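# Arrange all flowers stems-down in the standing vase

## Task

Place every flower in the vase with its stem pointing down. The vase must stay upright and no stem may end up visibly bent. Finally open the grippers and pull the arms away.

## Robot and tools

Robot: two arms, left_arm and right_arm, each with a two-finger gripper and a wrist camera. The scene frame has its origin at table-top height, midway between the nominal bases, with +z up, +x out over the table and left_arm on the +y side. Actual bases: left_arm at (-0.029, +0.243, 0) m, right_arm at (-0.040, -0.296, 0) m, both turned very slightly about z. A camera stand sits behind the arms. Loose objects may occasionally be nudged by outside pushes.

Frames: each arm's reported end_effector_position (m), end_effector_quat_wxyz, velocities and targets are in that arm's own base frame. Fixed cameras and the table use the scene frame. The gripper's fingers point along its +z axis and separate along its y axis; the reported position is the spot between the pads, about 1 cm short of the tips. Reported hand poses can be wrong by a few centimetres, worse at long reach.

A row is always 14 numbers, each in [-1, 1], with both arms present even if one is idle: left_arm dx, dy, dz, rx, ry, rz, opening, then right_arm in the same seven slots. dx, dy, dz, rx, ry, rz are an offset, not a pose: they are measured along that arm's base axes from the arm's Hand target as it stood when the action or move began, and the rotation turns about that Hand target's position. Scale: 1.0 equals 0.6 m for translation or 180 degrees for rotation; rx, ry, rz form a single rotation vector. A translation longer than 1.0 may be shortened. Sending six zeros re-requests the current Hand target. Opening is absolute: +1 fully open (0.094 m), -1 closed. A 0 in the opening slot is a real command, so resend the present opening to keep a gripper unchanged.

execute_actions(actions, cameras): actions is a list of actions; each action is up to 15 rows, one per 1/30 s step, and a short action repeats its last row to fill 15 steps. All rows of an action count from the same start pose, not from the row before; a fresh action starts from the new Hand target, so repeating an offset keeps moving. An empty list returns images and the full state. cameras takes names, ["all"] or [].

move(target, speed, blend, opening_speed, grip_force, blocking, cameras): target is one 14-number row or a list of up to 15 rows, every row an offset from the same Hand targets at the move's start. Paths are straight, shared in timing, at least 0.5 s and cut off at 10 s. speed is m/s, 0.002 to 2.9, default 0.25 (turn rate up to twice that in rad/s), one value or one per row. blend (m) rounds corners between listed rows; 0 stops at each. opening_speed (per second on the -1..+1 scale, at least 0.2) ramps openings; use it to close gently. grip_force sets newtons per pad, 10 to 50, persistent; lower values close slowly. blocking=false returns early while the move runs. Paths ignore obstacles and the other arm; grippers lag and wander more when fast or with a nearly straight arm. Do not route a path close to an arm's own base. Opening changes on later rows happen after all motion settles there.

wait(seconds 0-10, cameras) lets time pass holding commands. stop(cameras) brakes a running move. zoom_image(camera, region [x0,y0,x1,y1], at most 504x504 pixels) enlarges part of the latest image of cam_high, cam_low, cam_left_wrist or cam_right_wrist. finished_scene(scene) ends the scene irreversibly; make no other call after it in that reply.

Results: robot state per arm, including end_effector_position/quat, Hand target (the last commanded pose after clipping, from which next offsets count), Joint positions (last value is opening in m), Joint torques, Joint velocities (may be omitted when still), grip_measured (measured opening on the command scale), Tool commands, motor temperatures. move adds a line with the ending: done (within 10 mm and 2 degrees), off_target, moving, held, fault, plus limits such as paced (pose clipped) or held (steps withheld). done does not prove contact or no contact.

Behaviour: commanded orientation is clipped to 40 degrees of the measured one each step. Friction and weight leave the hand short, low or tilted; check after each move and correct tilt; if it rests short, send the gap as an offset. A blocked arm keeps pushing until commanded back. grip_measured reads slightly wide when empty and follows the command even through contact, so closing it below the part width builds squeeze of about 1 N per 0.001, then jumps to full force near 20 N. Stems are thin and can bend: close slowly and only slightly below contact. To release, command well above grip_measured.

Avoid: dropping flowers, releasing them while moving, tipping the vase, anything leaving the table, fast contact, pressing hard into the table or fixtures, any contact between the two grippers or wrist cameras (the clearance check does not stop that), straining camera cables, and arm stops. Motors heat when holding, stretched out or pushing unreachably: MOTOR HOT at 75 °C, fault fold at 90 °C, collapse at 100 °C.

Joint ranges (rad): waist -2.618..3.054, shoulder 0..3.142, elbow 0..3.142 (straight 2.901), wrist pitch -1.571..1.571, wrist yaw -1.571..1.571, wrist roll -2.094..2.094. Torques are positive toward larger joint angles; joints 1-3 wrap at ±28 N m.

Cameras: cam_high and cam_low 896x504 fixed, cam_left_wrist and cam_right_wrist 672x504 fisheye; calibrations were given in OpenCV form and may be off by a few degrees and millimetres.

Each tool is called after "Emit:" as name([rows], argument=value, ...), one row to a line, values as JSON.

## Session

Emit:
execute_actions(actions=[])

Scene clock: 0.00 s.
left_arm: end_effector_position=(+0.3919, +0.0353, +0.0668) grip_measured=+1.000 end_effector_quat_wxyz=(+0.506, -0.087, +0.856, +0.065) | right_arm: end_effector_position=(+0.3836, +0.0130, +0.0712) grip_measured=+1.000 end_effector_quat_wxyz=(+0.557, -0.020, +0.830, -0.018)
Joint positions: left_arm=[0.003 1.548 0.448 0.588 -0.198 -0.085 0.094] | right_arm=[0.063 1.564 0.325 0.849 0.065 -0.03 0.094]
Joint velocities: within noise
Joint torques (N m): no reading
Motor temperatures (°C): left_arm=[24 24 28 25 23 23 21] | right_arm=[22 21 30 30 22 21 24]
Heat: left arm: 28 °C; right arm: 30 °C.
Hand target: left_arm +0.3931, +0.0352, +0.0693; +0.508, -0.087, +0.855, +0.064 | right_arm +0.3870, +0.0131, +0.0784; +0.566, -0.020, +0.824, -0.017
Tool commands: left_gripper/opening=+1.0 right_gripper/opening=+1.0
camera_calibration:
cam_left_wrist: T_world_to_cam=[[0.177882, -0.983792, -0.0226192, -0.0398713], [-0.940043, -0.163085, -0.299537, 0.409491], [0.290993, 0.0745454, -0.953817, 0.0725627], [0, 0, 0, 1]] pos_world=[0.370916, 0.0221476, 0.190967]
cam_right_wrist: T_world_to_cam=[[-0.0232869, -0.999006, 0.0380031, 0.0141657], [-0.923288, 0.00691245, -0.384046, 0.397831], [0.383402, -0.044031, -0.922531, 0.0416657], [0, 0, 0, 1]] pos_world=[0.351668, 0.0132362, 0.190685]

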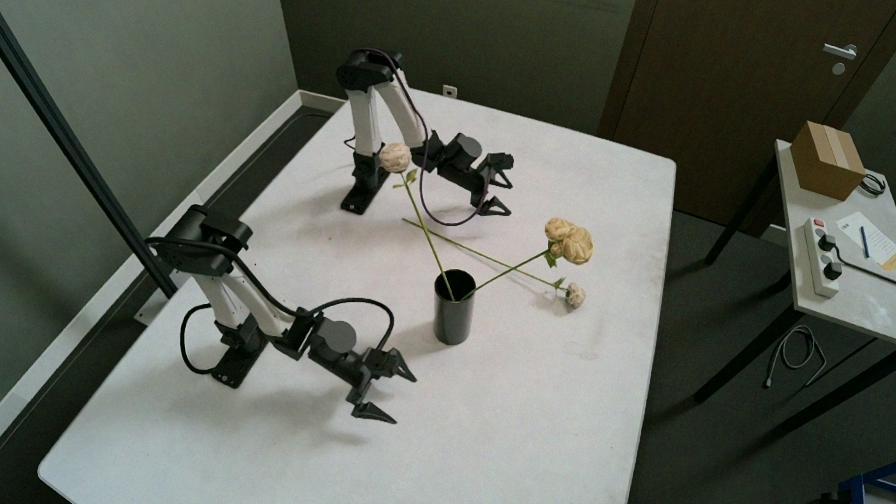

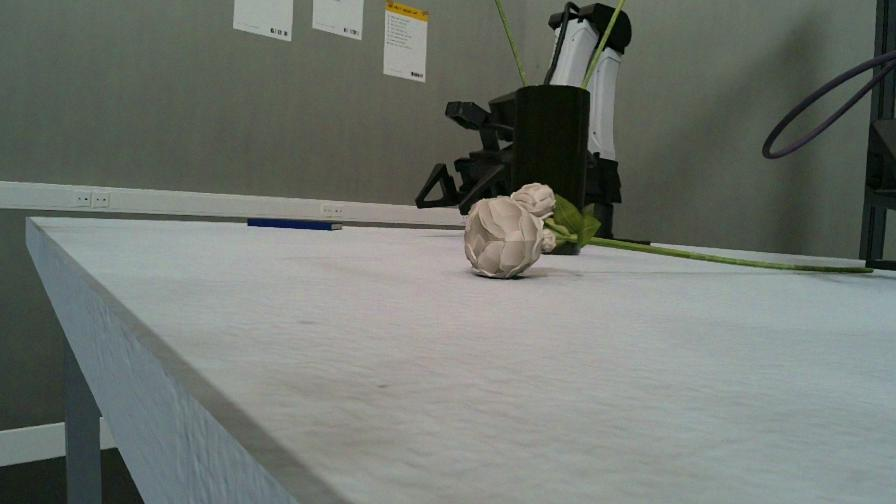

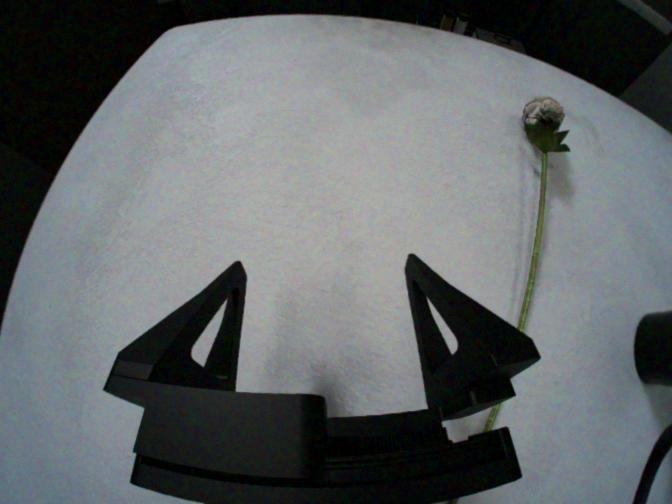

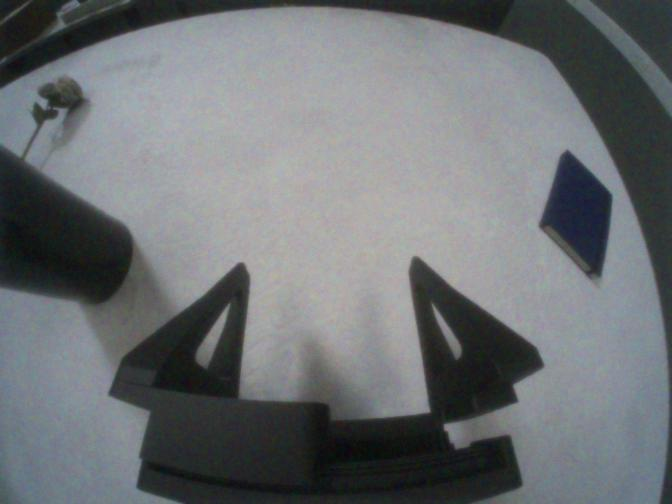

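Emit:
move(target=[0.0348, -0.2737, 0.1178, -0.0064, 0.2884, -0.1244, 1, 0, 0, 0, 0, 0, 0, 1], speed=0.35, cameras=["cam_left_wrist"])

Scene clock: 65.57 s.
left_arm: end_effector_position=(+0.4116, -0.1242, +0.1393) grip_measured=+1.000 end_effector_quat_wxyz=(+0.089, +0.101, +0.991, -0.002) | right_arm: end_effector_position=(+0.3836, +0.0130, +0.0712) grip_measured=+1.000 end_effector_quat_wxyz=(+0.557, -0.020, +0.830, -0.018)
Joint positions: left_arm=[-0.306 2.028 1.92 -1.287 -0.032 -0.1 0.094] | right_arm=[0.063 1.564 0.325 0.849 0.065 -0.03 0.094]
Joint torques (N m): left_arm=[-0.1 -9.4 9.47 0.56 0.11 0.14] | right_arm=[0.87 -5.19 6.11 2.14 0.06 0.06]
Motor temperatures (°C): left_arm=[24 29 33 31 23 23 21] | right_arm=[22 25 32 35 22 21 24]
Heat: left arm: 33 °C; right arm: 35 °C.
Hand target: left_arm +0.4139, -0.1289, +0.1398; +0.087, +0.106, +0.990, -0.009 | right_arm +0.3870, +0.0131, +0.0784; +0.566, -0.020, +0.824, -0.017
Off the commanded pose: left_arm 0.005 m, 1 deg | right_arm 0.008 m, 1 deg.
move: done
camera_calibration:
cam_left_wrist: T_world_to_cam=[[-0.224163, -0.97443, 0.0154208, -0.0373692], [-0.808956, 0.194874, 0.55463, 0.295281], [-0.543453, 0.111853, -0.831954, 0.478991], [0, 0, 0, 1]] pos_world=[0.490802, -0.147533, 0.235303]
Images, in order (width x height): cam_left_wrist 672x504.

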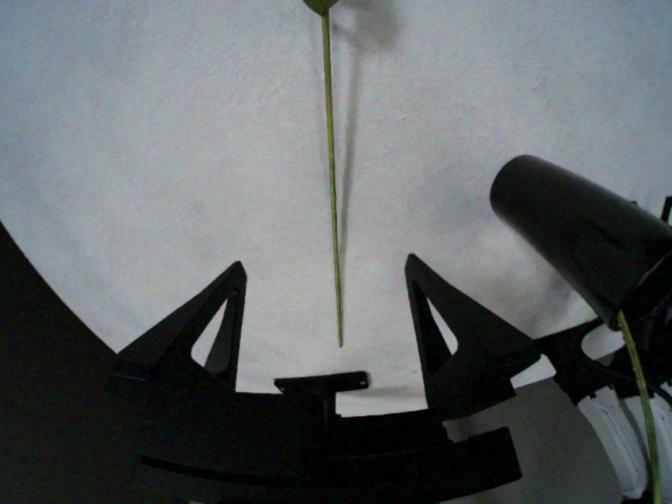

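Emit:
move([
  [0, -0.0042, -0.193, 0, 0, 0, -0.2, 0, 0, 0, 0, 0, 0, 1],
  [0, -0.0042, -0.193, 0, 0, 0, -1, 0, 0, 0, 0, 0, 0, 1],
], speed=0.2, grip_force=40, cameras=["cam_left_wrist"])

Scene clock: 81.27 s.
left_arm: end_effector_position=(+0.4172, -0.1272, +0.0300) grip_measured=-0.988 end_effector_quat_wxyz=(+0.093, +0.102, +0.990, -0.003) | right_arm: end_effector_position=(+0.3836, +0.0130, +0.0712) grip_measured=+1.000 end_effector_quat_wxyz=(+0.557, -0.020, +0.830, -0.018)
Joint positions: left_arm=[-0.309 2.08 1.557 -0.865 -0.032 -0.1 0.001] | right_arm=[0.063 1.564 0.325 0.849 0.065 -0.03 0.094]
Joint torques (N m): left_arm=[-0.43 -10.56 5.82 0.75 0.11 0.07] | right_arm=[0.72 -5.11 6.04 2.1 0.07 0.05]
Heat: left arm: 34 °C; right arm: 36 °C.
Hand target: left_arm +0.4141, -0.1314, +0.0242; +0.087, +0.106, +0.990, -0.009 | right_arm +0.3870, +0.0131, +0.0784; +0.566, -0.020, +0.824, -0.017
Off the commanded pose: left_arm 0.008 m, 1 deg | right_arm 0.008 m, 1 deg.
grip_force (N): 40, 40
move: done
camera_calibration:
cam_left_wrist: T_world_to_cam=[[-0.226923, -0.97378, 0.0160656, -0.0360607], [-0.812826, 0.198451, 0.547659, 0.3633], [-0.536488, 0.111218, -0.836547, 0.388608], [0, 0, 0, 1]] pos_world=[0.495601, -0.150432, 0.126703]
Images, in order (width x height): cam_left_wrist 672x504.

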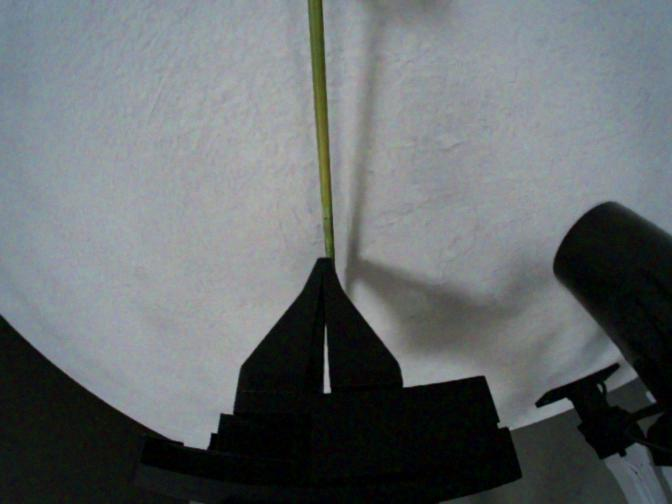

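Emit:
move([
  [0, 0.002, 0, 0, 0, 0, -0.3, 0, 0, 0, 0, 0, 0, 1],
  [-0.003, 0.002, -0.018, 0, 0, 0, -0.3, 0, 0, 0, 0, 0, 0, 1],
], speed=0.15, grip_force=50, cameras=["cam_left_wrist"])

Scene clock: 87.20 s.
left_arm: end_effector_position=(+0.4172, -0.1272, +0.0227) grip_measured=-0.302 end_effector_quat_wxyz=(+0.098, +0.102, +0.990, -0.004) | right_arm: end_effector_position=(+0.3836, +0.0130, +0.0712) grip_measured=+1.000 end_effector_quat_wxyz=(+0.557, -0.020, +0.830, -0.018)
Joint positions: left_arm=[-0.309 2.08 1.525 -0.823 -0.032 -0.1 0.033] | right_arm=[0.063 1.564 0.325 0.849 0.065 -0.03 0.094]
Joint torques (N m): left_arm=[-0.27 -10.09 5.31 0.77 0.11 0.08] | right_arm=[0.72 -5.09 6.08 2.07 0.05 0.06]
Motor temperatures (°C): left_arm=[24 34 34 29 23 23 21] | right_arm=[22 25 32 36 22 21 24]
Heat: left arm: 34 °C; right arm: 36 °C.
Hand target: left_arm +0.4123, -0.1302, +0.0134; +0.087, +0.106, +0.990, -0.009 | right_arm +0.3870, +0.0131, +0.0784; +0.566, -0.020, +0.824, -0.017
Off the commanded pose: left_arm 0.011 m, 1 deg | right_arm 0.008 m, 1 deg.
move: off_target (left_arm)
camera_calibration:
cam_left_wrist: T_world_to_cam=[[-0.227089, -0.973729, 0.0168101, -0.0359651], [-0.817763, 0.200032, 0.539677, 0.369726], [-0.528862, 0.108808, -0.841704, 0.37915], [0, 0, 0, 1]] pos_world=[0.494699, -0.150232, 0.120204]
Images, in order (width x height): cam_left_wrist 672x504.

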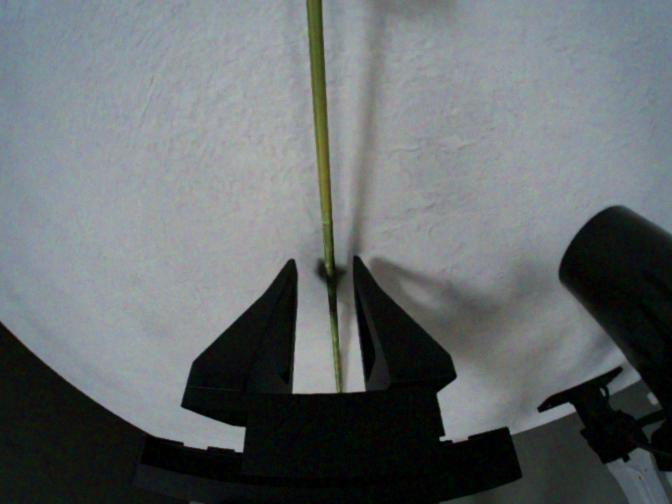

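Emit:
move([
  [0, 0, -0.0133, 0, 0, 0, -0.3, 0, 0, 0, 0, 0, 0, 1],
  [0, 0, -0.0133, 0, 0, 0, -1, 0, 0, 0, 0, 0, 0, 1],
], speed=0.1, grip_force=40, cameras=["cam_left_wrist"])

Scene clock: 92.57 s.
left_arm: end_effector_position=(+0.4177, -0.1275, +0.0162) grip_measured=-0.896 end_effector_quat_wxyz=(+0.099, +0.102, +0.990, -0.005) | right_arm: end_effector_position=(+0.3836, +0.0130, +0.0712) grip_measured=+1.000 end_effector_quat_wxyz=(+0.557, -0.020, +0.830, -0.018)
Joint positions: left_arm=[-0.309 2.087 1.508 -0.795 -0.031 -0.1 0.005] | right_arm=[0.063 1.564 0.325 0.849 0.065 -0.03 0.094]
Joint torques (N m): left_arm=[-0.25 -9.77 5.31 0.78 0.11 0.08] | right_arm=[0.68 -5.04 6.06 2.07 0.08 0.07]
Heat: left arm: 35 °C; right arm: 36 °C.
Hand target: left_arm +0.4123, -0.1303, +0.0053; +0.087, +0.106, +0.990, -0.009 | right_arm +0.3870, +0.0131, +0.0784; +0.566, -0.020, +0.824, -0.017
Off the commanded pose: left_arm 0.012 m, 2 deg | right_arm 0.008 m, 1 deg.
grip_force (N): 40, 40
move: off_target (left_arm); target 2's new opening was sent with left_arm's hand 0.012 m and 2 deg from that target
camera_calibration:
cam_left_wrist: T_world_to_cam=[[-0.227123, -0.973709, 0.0174907, -0.035894], [-0.819672, 0.20083, 0.536474, 0.374637], [-0.525882, 0.107509, -0.843735, 0.372461], [0, 0, 0, 1]] pos_world=[0.494798, -0.150232, 0.113904]
Images, in order (width x height): cam_left_wrist 672x504.

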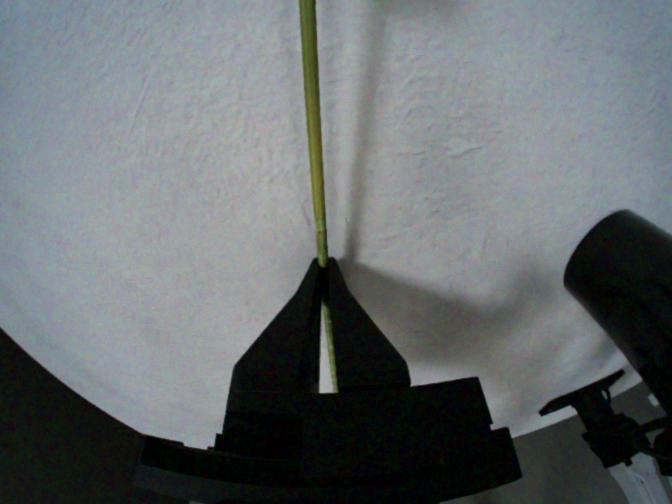

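Emit:
move([
  [0, 0, 0.1917, 0, 0, 0, -1, 0, 0, 0, 0, 0, 0, 1],
  [-0.0205, 0.0172, 0.8078, -0.3706, -0.3268, -0.3257, -1, 0, 0, 0, 0, 0, 0, 1],
  [-0.0662, -0.4145, 0.8078, -0.3706, -0.3268, -0.3257, -1, 0, 0, 0, 0, 0, 0, 1],
], speed=0.33, blend=[0.04, 0.04, 0], cameras=["cam_high", "cam_low", "cam_left_wrist", "cam_right_wrist"])

Scene clock: 149.13 s.
left_arm: end_effector_position=(+0.3800, -0.3805, +0.4810) grip_measured=-0.897 end_effector_quat_wxyz=(+0.534, +0.463, +0.507, -0.493) | right_arm: end_effector_position=(+0.3836, +0.0130, +0.0712) grip_measured=+1.000 end_effector_quat_wxyz=(+0.557, -0.020, +0.830, -0.018)
Joint positions: left_arm=[-0.516 1.947 2.136 -0.089 0.968 -0.087 0.005] | right_arm=[0.063 1.564 0.325 0.849 0.065 -0.03 0.094]
Joint torques (N m): left_arm=[-0.51 -12.86 6.01 1.69 -0.16 -0.09] | right_arm=[0.65 -5.11 5.93 2.09 0.05 0.06]
Heat: left arm: 38 °C; right arm: 38 °C.
Hand target: left_arm +0.3726, -0.3791, +0.4899; +0.540, +0.461, +0.503, -0.494 | right_arm +0.3870, +0.0131, +0.0784; +0.566, -0.020, +0.824, -0.017
Off the commanded pose: left_arm 0.012 m, 1 deg | right_arm 0.008 m, 1 deg.
grip_force (N): 40, 40
move: off_target (left_arm)
camera_calibration:
cam_left_wrist: T_world_to_cam=[[-0.998537, -0.0519709, -0.0149284, 0.360431], [-0.0225428, 0.651056, -0.758695, 0.636557], [0.0491493, -0.757249, -0.651275, 0.131949], [0, 0, 0, 1]] pos_world=[0.367768, -0.295784, 0.574268]
cam_right_wrist: T_world_to_cam=[[-0.0232869, -0.999006, 0.0380031, 0.0141657], [-0.923288, 0.00691245, -0.384046, 0.397831], [0.383402, -0.044031, -0.922531, 0.0416657], [0, 0, 0, 1]] pos_world=[0.351668, 0.0132362, 0.190685]

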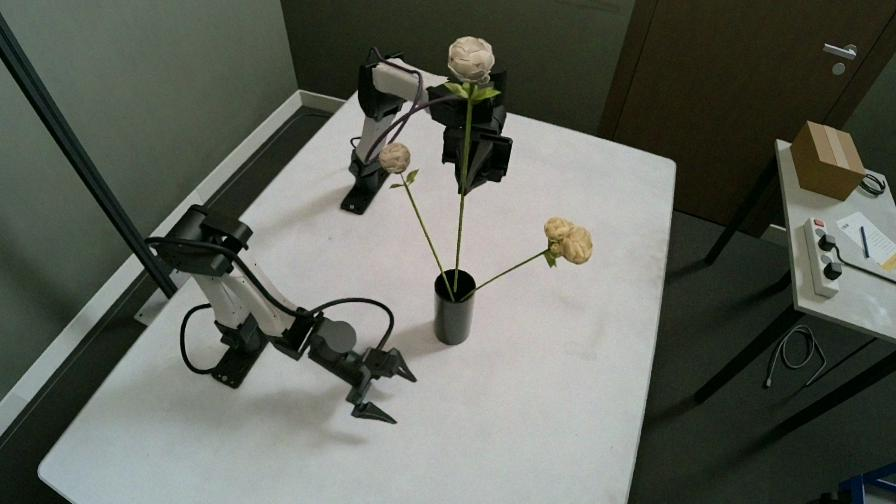

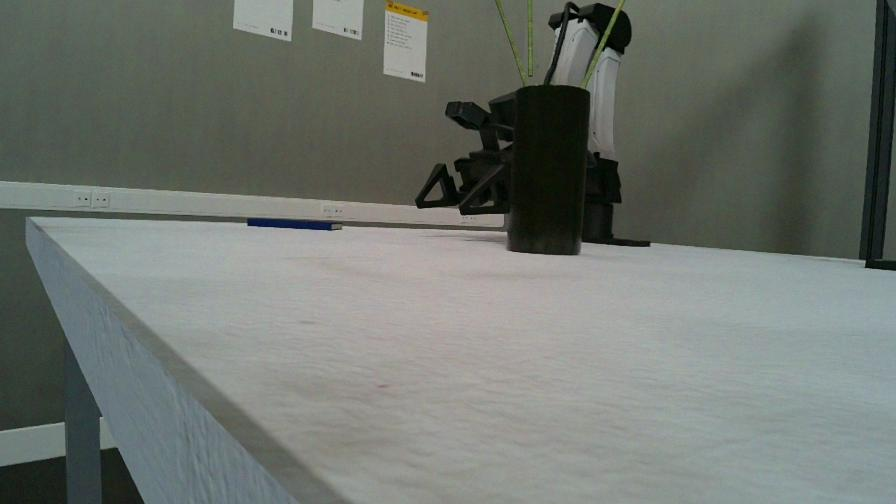

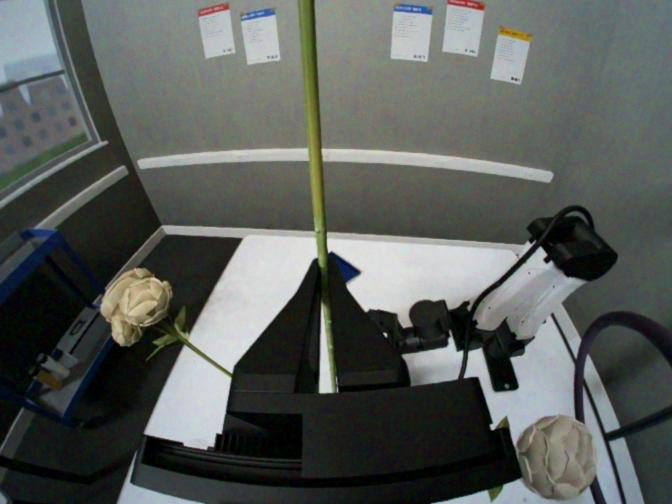

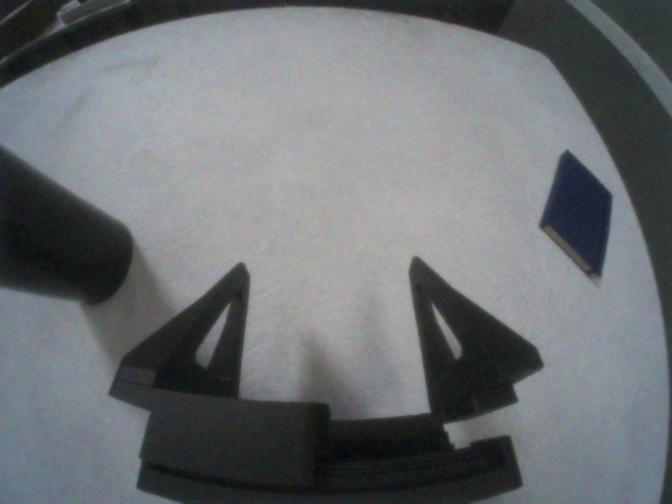

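Emit:
zoom_image(camera="cam_high", region=[410, 230, 510, 350])

Emit:
zoom_image(camera="cam_low", region=[480, 0, 640, 130])

Scaled by 4.200 from the camera's 896x504 image, which has a finer 1280x720 frame.

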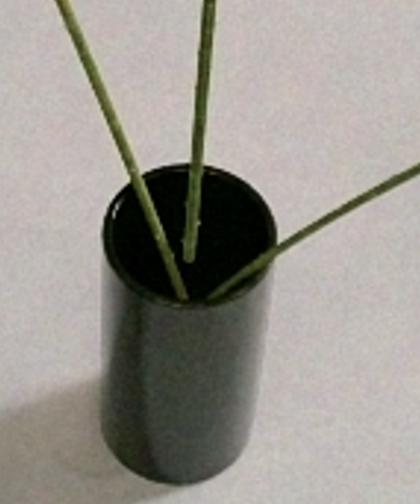

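Scaled by 3.150 from the camera's 896x504 image, which has a finer 1280x720 frame.

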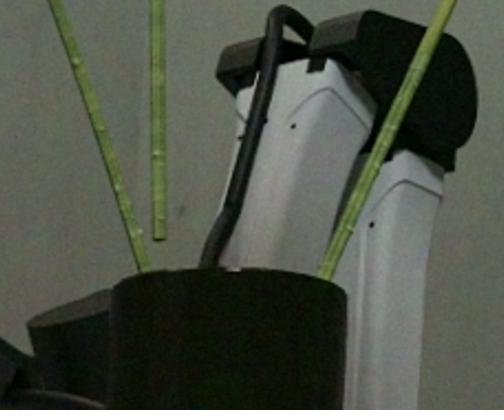

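Emit:
move([
  [-0.0302, -0.0093, 0.003, 0.0277, 0.0024, 0, -1, 0, 0, 0, 0, 0, 0, 1],
  [-0.0302, -0.0093, -0.085, 0.0277, 0.0024, 0, -1, 0, 0, 0, 0, 0, 0, 1],
], speed=[0.15, 0.15], blend=[0.003, 0], cameras=["cam_high", "cam_low"])

Emit:
zoom_image(camera="cam_high", region=[410, 230, 510, 350])

Emit:
zoom_image(camera="cam_low", region=[480, 0, 640, 130])

Scene clock: 206.70 s.
left_arm: end_effector_position=(+0.3613, -0.3884, +0.4280) grip_measured=-0.897 end_effector_quat_wxyz=(+0.506, +0.482, +0.533, -0.477) | right_arm: end_effector_position=(+0.3836, +0.0130, +0.0712) grip_measured=+1.000 end_effector_quat_wxyz=(+0.557, -0.020, +0.830, -0.018)
Joint positions: left_arm=[-0.554 1.849 1.893 -0.099 0.937 0.024 0.005] | right_arm=[0.063 1.564 0.325 0.849 0.065 -0.03 0.094]
Joint torques (N m): left_arm=[-0.14 -12.86 6.38 1.74 -0.07 0.06] | right_arm=[0.58 -5.01 6.16 2.15 0.05 0.07]
Motor temperatures (°C): left_arm=[24 43 35 31 23 23 22] | right_arm=[22 26 33 39 22 21 24]
Heat: left arm: 43 °C; right arm: 39 °C.
Hand target: left_arm +0.3544, -0.3848, +0.4388; +0.517, +0.482, +0.526, -0.473 | right_arm +0.3870, +0.0131, +0.0784; +0.566, -0.020, +0.824, -0.017
Off the commanded pose: left_arm 0.013 m, 2 deg | right_arm 0.008 m, 1 deg.
grip_force (N): 40, 40
move: off_target (left_arm)
Images, in order (width x height): cam_high 896x504, cam_low 896x504.

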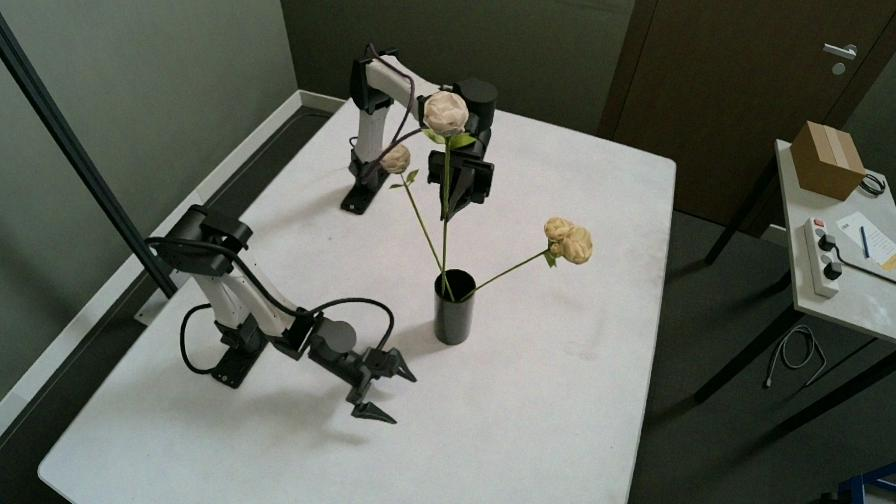

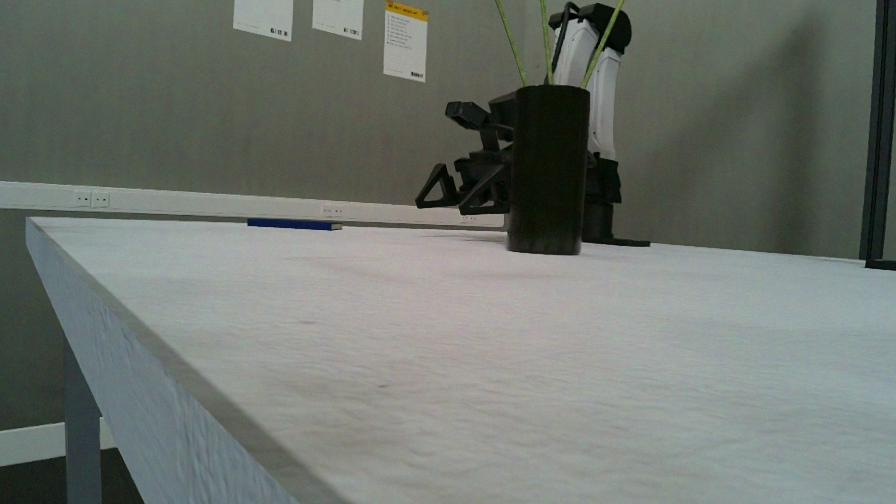

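Scaled by 4.200 from the camera's 896x504 image, which has a finer 1280x720 frame.

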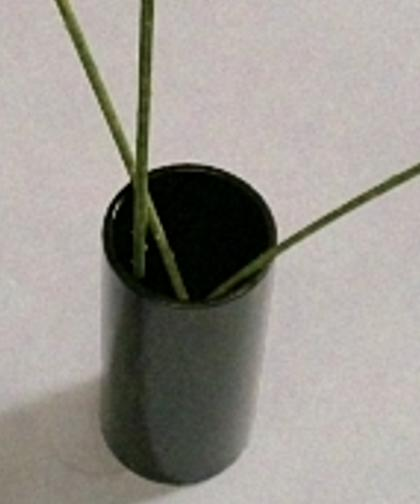

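Scaled by 3.150 from the camera's 896x504 image, which has a finer 1280x720 frame.

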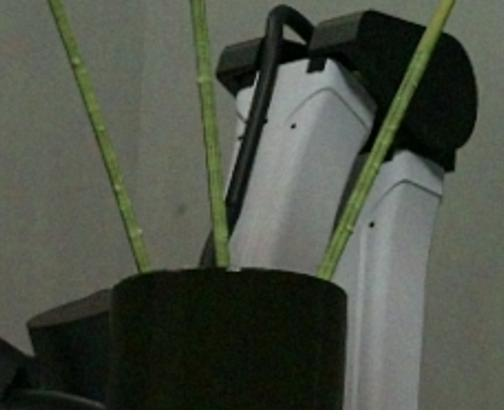

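Emit:
move([
  [0.015, 0.0067, -0.015, 0, 0, 0, -1, 0, 0, 0, 0, 0, 0, 1],
  [0.015, 0.0067, -0.2063, 0, 0, 0, -1, 0, 0, 0, 0, 0, 0, 1],
], speed=[0.1, 0.15], blend=[0.004, 0], cameras=["cam_high", "cam_low"])

Scene clock: 224.13 s.
left_arm: end_effector_position=(+0.3669, -0.3847, +0.3110) grip_measured=-0.897 end_effector_quat_wxyz=(+0.515, +0.482, +0.529, -0.471) | right_arm: end_effector_position=(+0.3836, +0.0130, +0.0712) grip_measured=+1.000 end_effector_quat_wxyz=(+0.557, -0.020, +0.830, -0.018)
Joint positions: left_arm=[-0.542 1.833 1.395 0.395 0.936 0.034 0.005] | right_arm=[0.063 1.564 0.325 0.849 0.065 -0.03 0.094]
Joint torques (N m): left_arm=[0.7 -11.75 6.37 1.73 0.11 -0.04] | right_arm=[0.65 -5.12 6.01 2.09 0.03 0.1]
Heat: left arm: 47 °C; right arm: 40 °C.
Hand target: left_arm +0.3635, -0.3807, +0.3151; +0.517, +0.482, +0.526, -0.473 | right_arm +0.3870, +0.0131, +0.0784; +0.566, -0.020, +0.824, -0.017
Off the commanded pose: left_arm 0.007 m, 1 deg | right_arm 0.008 m, 1 deg.
grip_force (N): 40, 40
move: done
Images, in order (width x height): cam_high 896x504, cam_low 896x504.

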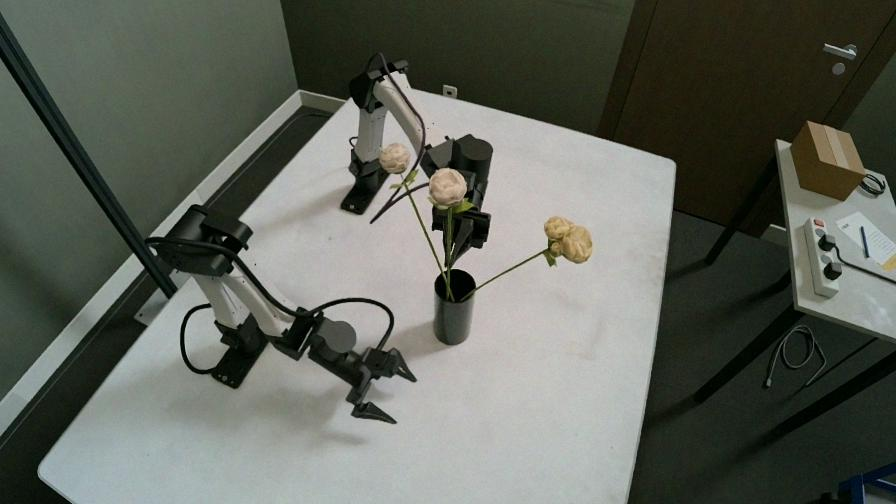

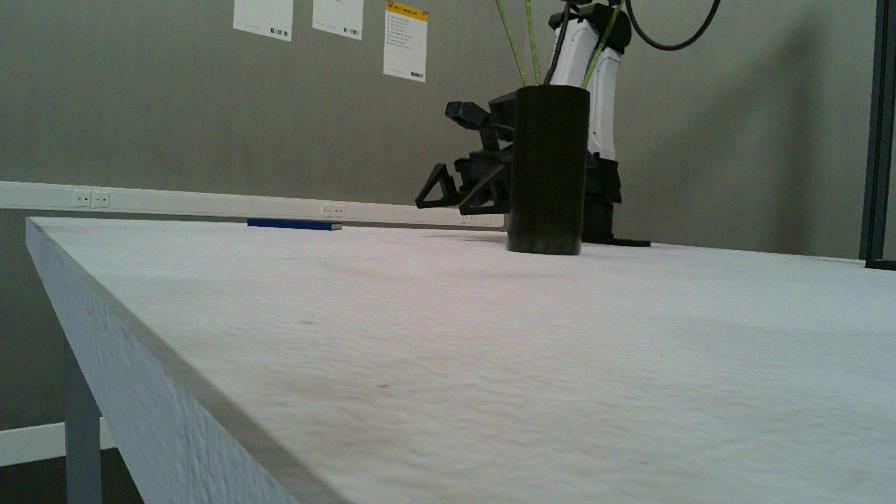

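Emit:
move([
  [0, 0, -0.035, 0, 0, 0, -1, 0, 0, 0, 0, 0, 0, 1],
  [0, 0, -0.03, 0, 0, 0, -0.1, 0, 0, 0, 0, 0, 0, 1],
], speed=0.08, grip_force=50, cameras=["cam_high", "cam_low", "cam_left_wrist"])

Scene clock: 229.80 s.
left_arm: end_effector_position=(+0.3639, -0.3828, +0.2984) grip_measured=-0.102 end_effector_quat_wxyz=(+0.521, +0.483, +0.524, -0.470) | right_arm: end_effector_position=(+0.3836, +0.0130, +0.0712) grip_measured=+1.000 end_effector_quat_wxyz=(+0.557, -0.020, +0.830, -0.018)
Joint positions: left_arm=[-0.542 1.833 1.332 0.474 0.936 0.033 0.042] | right_arm=[0.063 1.564 0.325 0.849 0.065 -0.03 0.094]
Joint torques (N m): left_arm=[0.7 -10.29 7.08 1.66 0.11 -0.04] | right_arm=[0.53 -5.03 6.08 2.13 0.03 0.07]
Motor temperatures (°C): left_arm=[24 48 35 33 23 23 22] | right_arm=[22 26 33 40 22 21 24]
Heat: left arm: 48 °C; right arm: 40 °C.
Hand target: left_arm +0.3635, -0.3807, +0.2971; +0.517, +0.482, +0.526, -0.473 | right_arm +0.3870, +0.0131, +0.0784; +0.566, -0.020, +0.824, -0.017
Off the commanded pose: left_arm 0.003 m, 1 deg | right_arm 0.008 m, 1 deg.
move: done
camera_calibration:
cam_left_wrist: T_world_to_cam=[[-0.997868, -0.0585246, -0.02887, 0.343028], [-0.0208454, 0.705081, -0.70882, 0.504511], [0.0618391, -0.706707, -0.704798, 0.0428151], [0, 0, 0, 1]] pos_world=[0.350166, -0.305388, 0.397687]
Images, in order (width x height): cam_high 896x504, cam_low 896x504, cam_left_wrist 672x504.

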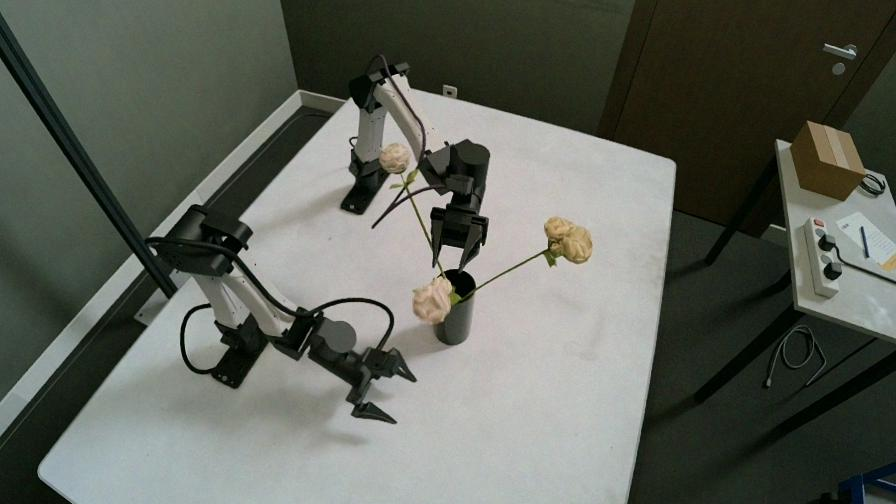

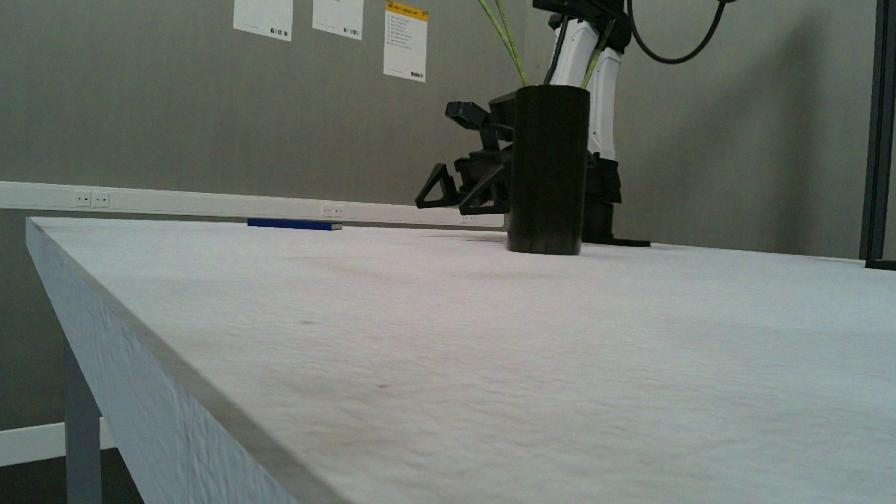

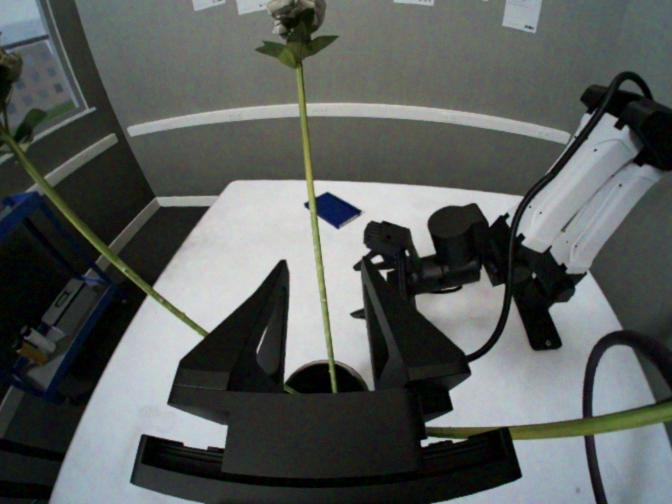

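Emit:
move([
  [0.008, 0.2, 0.01, 0, 0, 0, -0.1, 0, 0, 0, 0, 0, 0, 1],
  [0.02, 0.43, 0.05, 0, 0, 0, -0.1, 0, 0, 0, 0, 0, 0, 1],
], speed=[0.12, 0.25], blend=[0.03, 0], cameras=["cam_high", "cam_low", "cam_left_wrist"])

Scene clock: 243.77 s.
left_arm: end_effector_position=(+0.3828, -0.1222, +0.3126) grip_measured=-0.102 end_effector_quat_wxyz=(+0.527, +0.454, +0.542, -0.471) | right_arm: end_effector_position=(+0.3836, +0.0130, +0.0712) grip_measured=+1.000 end_effector_quat_wxyz=(+0.557, -0.020, +0.830, -0.018)
Joint positions: left_arm=[0.139 1.654 1.182 0.392 1.565 0.047 0.042] | right_arm=[0.063 1.564 0.325 0.849 0.065 -0.03 0.094]
Joint torques (N m): left_arm=[0.2 -10.25 9.21 1.21 0.24 0] | right_arm=[0.65 -5.11 5.98 2.1 0.02 0.08]
Heat: left arm: 47 °C; right arm: 40 °C.
Hand target: left_arm +0.3755, -0.1227, +0.3271; +0.517, +0.482, +0.526, -0.473 | right_arm +0.3870, +0.0131, +0.0784; +0.566, -0.020, +0.824, -0.017
Off the commanded pose: left_arm 0.016 m, 4 deg | right_arm 0.008 m, 1 deg.
joint sent to its limit (left arm) — joint 5 (wrist yaw), upper limit. The joint targets still meet the commanded pose.
move: off_target (left_arm)
camera_calibration:
cam_left_wrist: T_world_to_cam=[[-0.993684, -0.11132, 0.014151, 0.355987], [-0.0872596, 0.687238, -0.721172, 0.358167], [0.0705556, -0.717852, -0.692611, 0.227269], [0, 0, 0, 1]] pos_world=[0.368957, -0.0433724, 0.410671]
Images, in order (width x height): cam_high 896x504, cam_low 896x504, cam_left_wrist 672x504.

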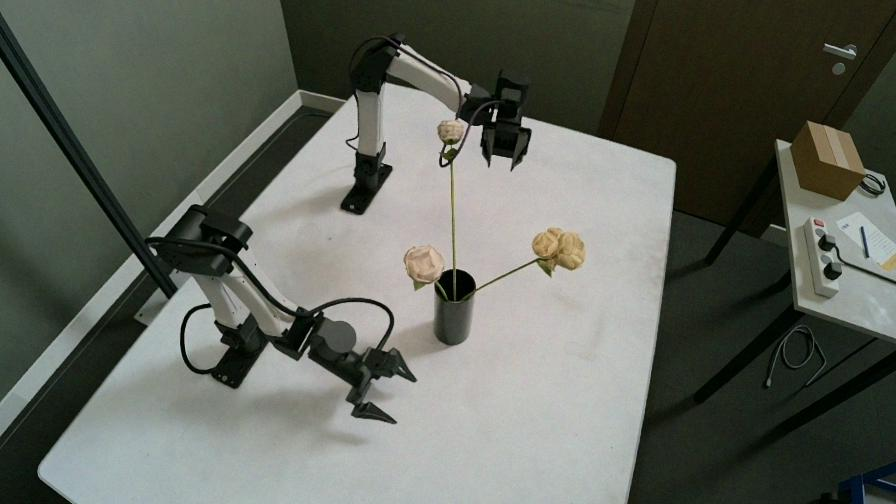

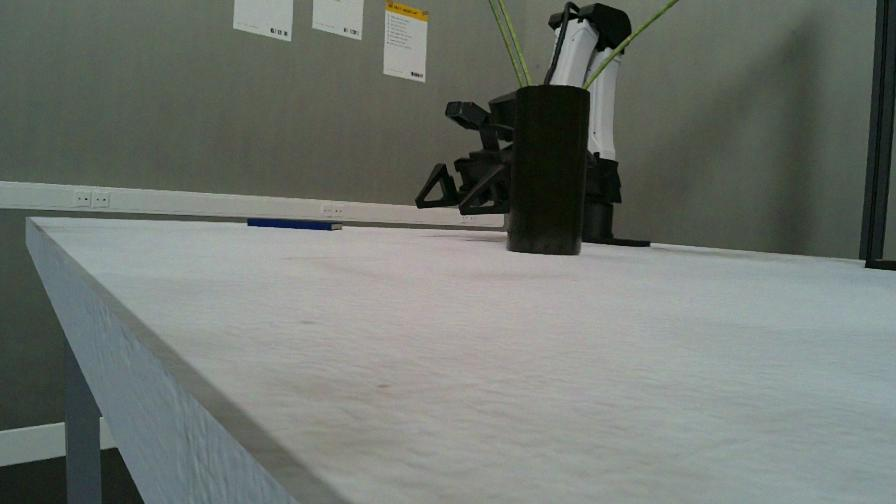

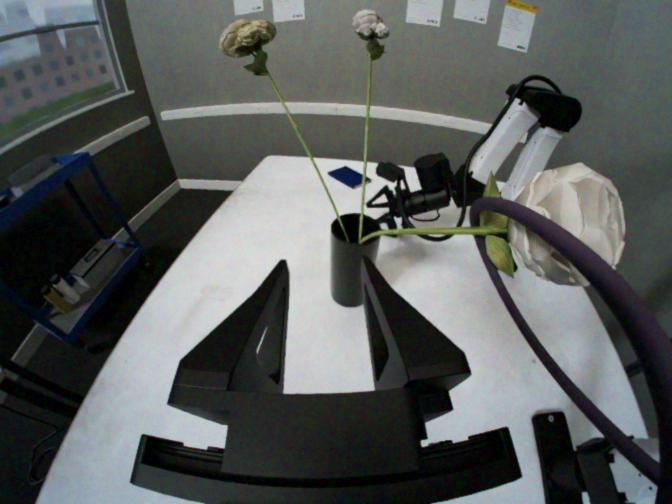

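Emit:
zoom_image(camera="cam_high", region=[380, 80, 560, 220])

Emit:
zoom_image(camera="cam_left_wrist", region=[320, 120, 660, 360])

Scaled by 2.800 from the camera's 896x504 image, which has a finer 1280x720 frame.

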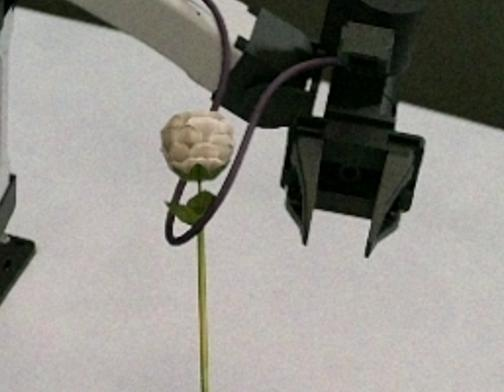

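Scaled by 1.482 from the camera's 672x504 image, which has a finer 960x720 frame.

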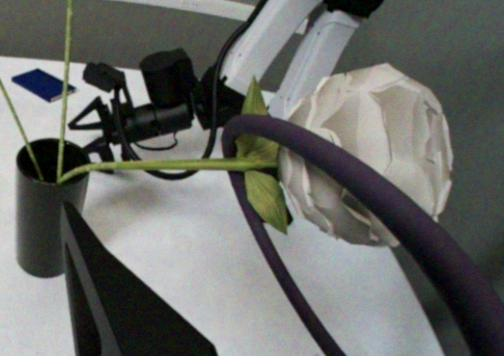

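Emit:
move([
  [-0.0058, -0.2122, -0.015, 0, 0, 0, -0.1, 0, 0, 0, 0, 0, 0, 1],
  [-0.0158, -0.4, -0.02, 0, 0, 0, -0.1, 0, 0, 0, 0, 0, 0, 1],
], speed=0.13, blend=[0.03, 0], cameras=["cam_high", "cam_left_wrist"])

Emit:
zoom_image(camera="cam_high", region=[340, 100, 540, 320])

Scene clock: 287.27 s.
left_arm: end_effector_position=(+0.3598, -0.3599, +0.3104) grip_measured=-0.102 end_effector_quat_wxyz=(+0.512, +0.486, +0.525, -0.475) | right_arm: end_effector_position=(+0.3836, +0.0130, +0.0712) grip_measured=+1.000 end_effector_quat_wxyz=(+0.557, -0.020, +0.830, -0.018)
Joint positions: left_arm=[-0.494 1.774 1.317 0.413 1 0.035 0.042] | right_arm=[0.063 1.564 0.325 0.849 0.065 -0.03 0.094]
Joint torques (N m): left_arm=[0.1 -8.09 10.58 1.6 -0.11 -0.05] | right_arm=[0.69 -5.07 5.93 2.11 0.04 0.07]
Motor temperatures (°C): left_arm=[24 46 42 32 23 23 21] | right_arm=[22 26 33 41 22 21 24]
Heat: left arm: 46 °C; right arm: 41 °C.
Hand target: left_arm +0.3661, -0.3627, +0.3151; +0.517, +0.482, +0.526, -0.473 | right_arm +0.3870, +0.0131, +0.0784; +0.566, -0.020, +0.824, -0.017
Off the commanded pose: left_arm 0.008 m, 1 deg | right_arm 0.008 m, 1 deg.
move: done
camera_calibration:
cam_left_wrist: T_world_to_cam=[[-0.99892, -0.043577, -0.0161235, 0.342386], [-0.0196008, 0.709828, -0.704102, 0.496446], [0.0421275, -0.703026, -0.709916, 0.0777769], [0, 0, 0, 1]] pos_world=[0.34847, -0.282792, 0.410284]
Images, in order (width x height): cam_high 896x504, cam_left_wrist 672x504.

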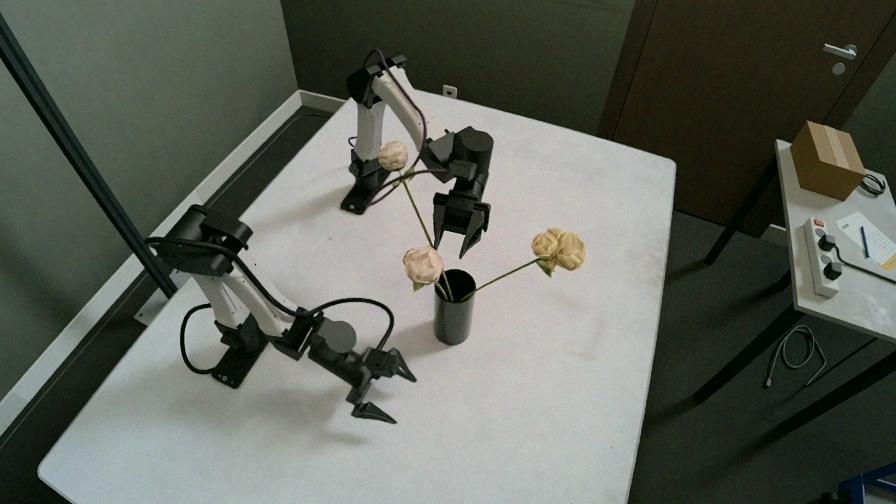

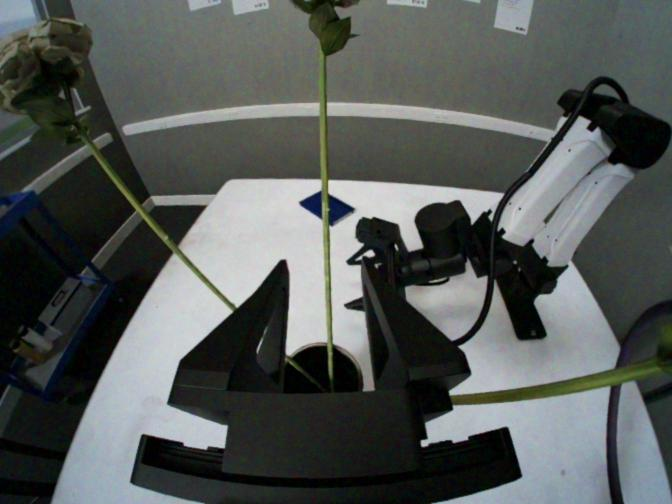

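Scaled by 2.291 from the camera's 896x504 image, which has a finer 1280x720 frame.

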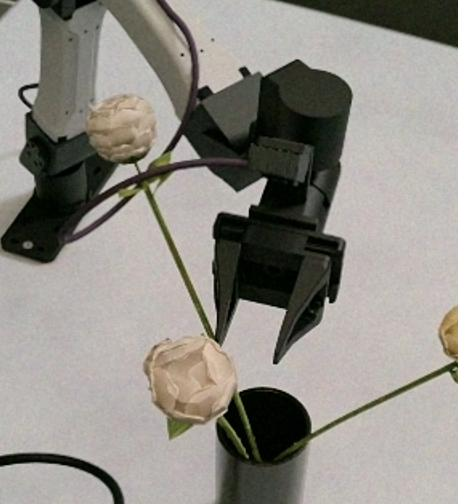

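Emit:
move([
  [0.0, -0.035, 0.0, 0, 0, 0, -0.1, 0, 0, 0, 0, 0, 0, 1],
  [-0.003, -0.04, 0.2, 0, 0, 0, -0.1, 0, 0, 0, 0, 0, 0, 1],
  [0.01, -0.03, 0.31, 0, 0, 0, -0.1, 0, 0, 0, 0, 0, 0, 1],
], speed=0.12, blend=[0.005, 0.02, 0], cameras=["cam_high", "cam_left_wrist"])

Emit:
zoom_image(camera="cam_high", region=[340, 40, 540, 320])

Scene clock: 298.47 s.
left_arm: end_effector_position=(+0.3695, -0.3819, +0.5016) grip_measured=-0.102 end_effector_quat_wxyz=(+0.518, +0.478, +0.528, -0.474) | right_arm: end_effector_position=(+0.3836, +0.0130, +0.0712) grip_measured=+1.000 end_effector_quat_wxyz=(+0.557, -0.020, +0.830, -0.018)
Joint positions: left_arm=[-0.533 2.035 2.462 -0.45 0.944 0.013 0.042] | right_arm=[0.063 1.564 0.325 0.849 0.065 -0.03 0.094]
Joint torques (N m): left_arm=[0.87 -9.16 8.87 1.5 0.13 0.19] | right_arm=[0.75 -5.07 6.13 2.1 0.09 0.06]
Heat: left arm: 43 °C; right arm: 41 °C.
Hand target: left_arm +0.3720, -0.3807, +0.5010; +0.517, +0.482, +0.526, -0.473 | right_arm +0.3870, +0.0131, +0.0784; +0.566, -0.020, +0.824, -0.017
Off the commanded pose: left_arm 0.003 m, 1 deg | right_arm 0.008 m, 1 deg.
move: done
camera_calibration:
cam_left_wrist: T_world_to_cam=[[-0.998113, -0.0601528, -0.0123133, 0.34561], [-0.0335252, 0.701919, -0.711467, 0.652643], [0.0514397, -0.709712, -0.702612, 0.188001], [0, 0, 0, 1]] pos_world=[0.357167, -0.303887, 0.600681]
Images, in order (width x height): cam_high 896x504, cam_left_wrist 672x504.

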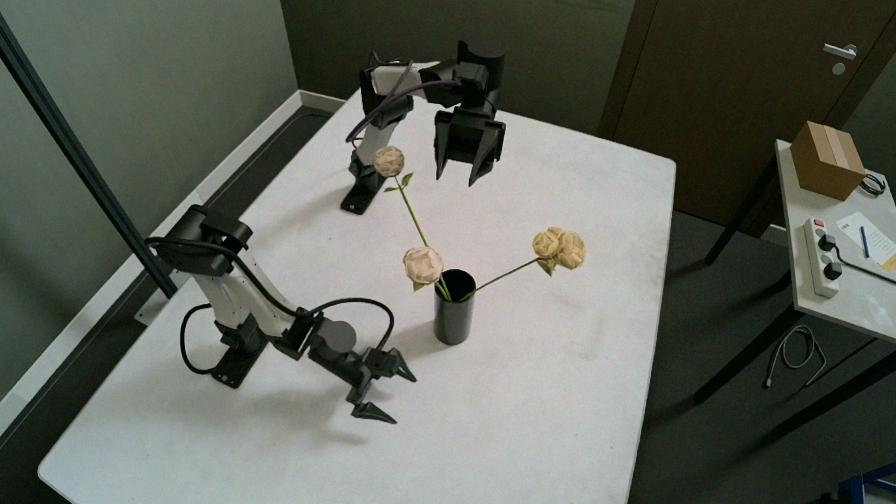

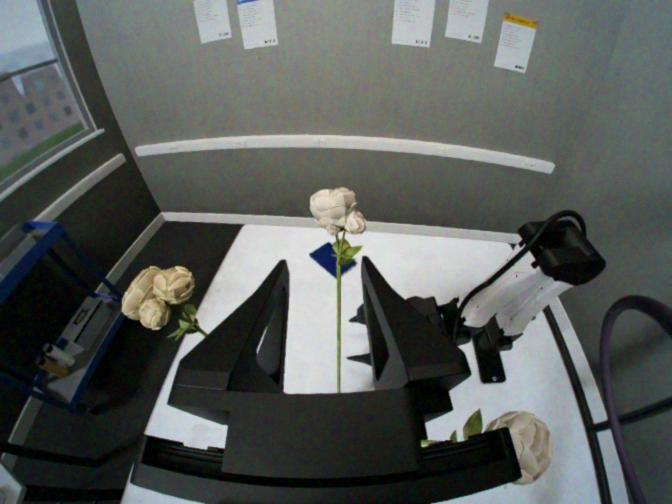

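Scaled by 1.800 from the camera's 896x504 image, which has a finer 1280x720 frame.

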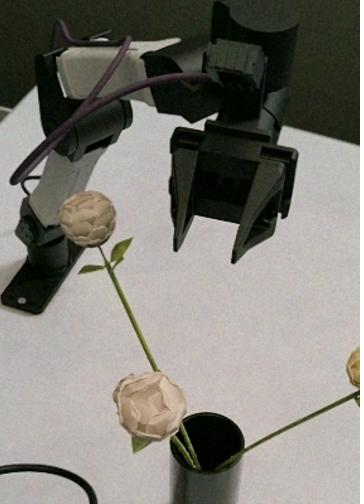

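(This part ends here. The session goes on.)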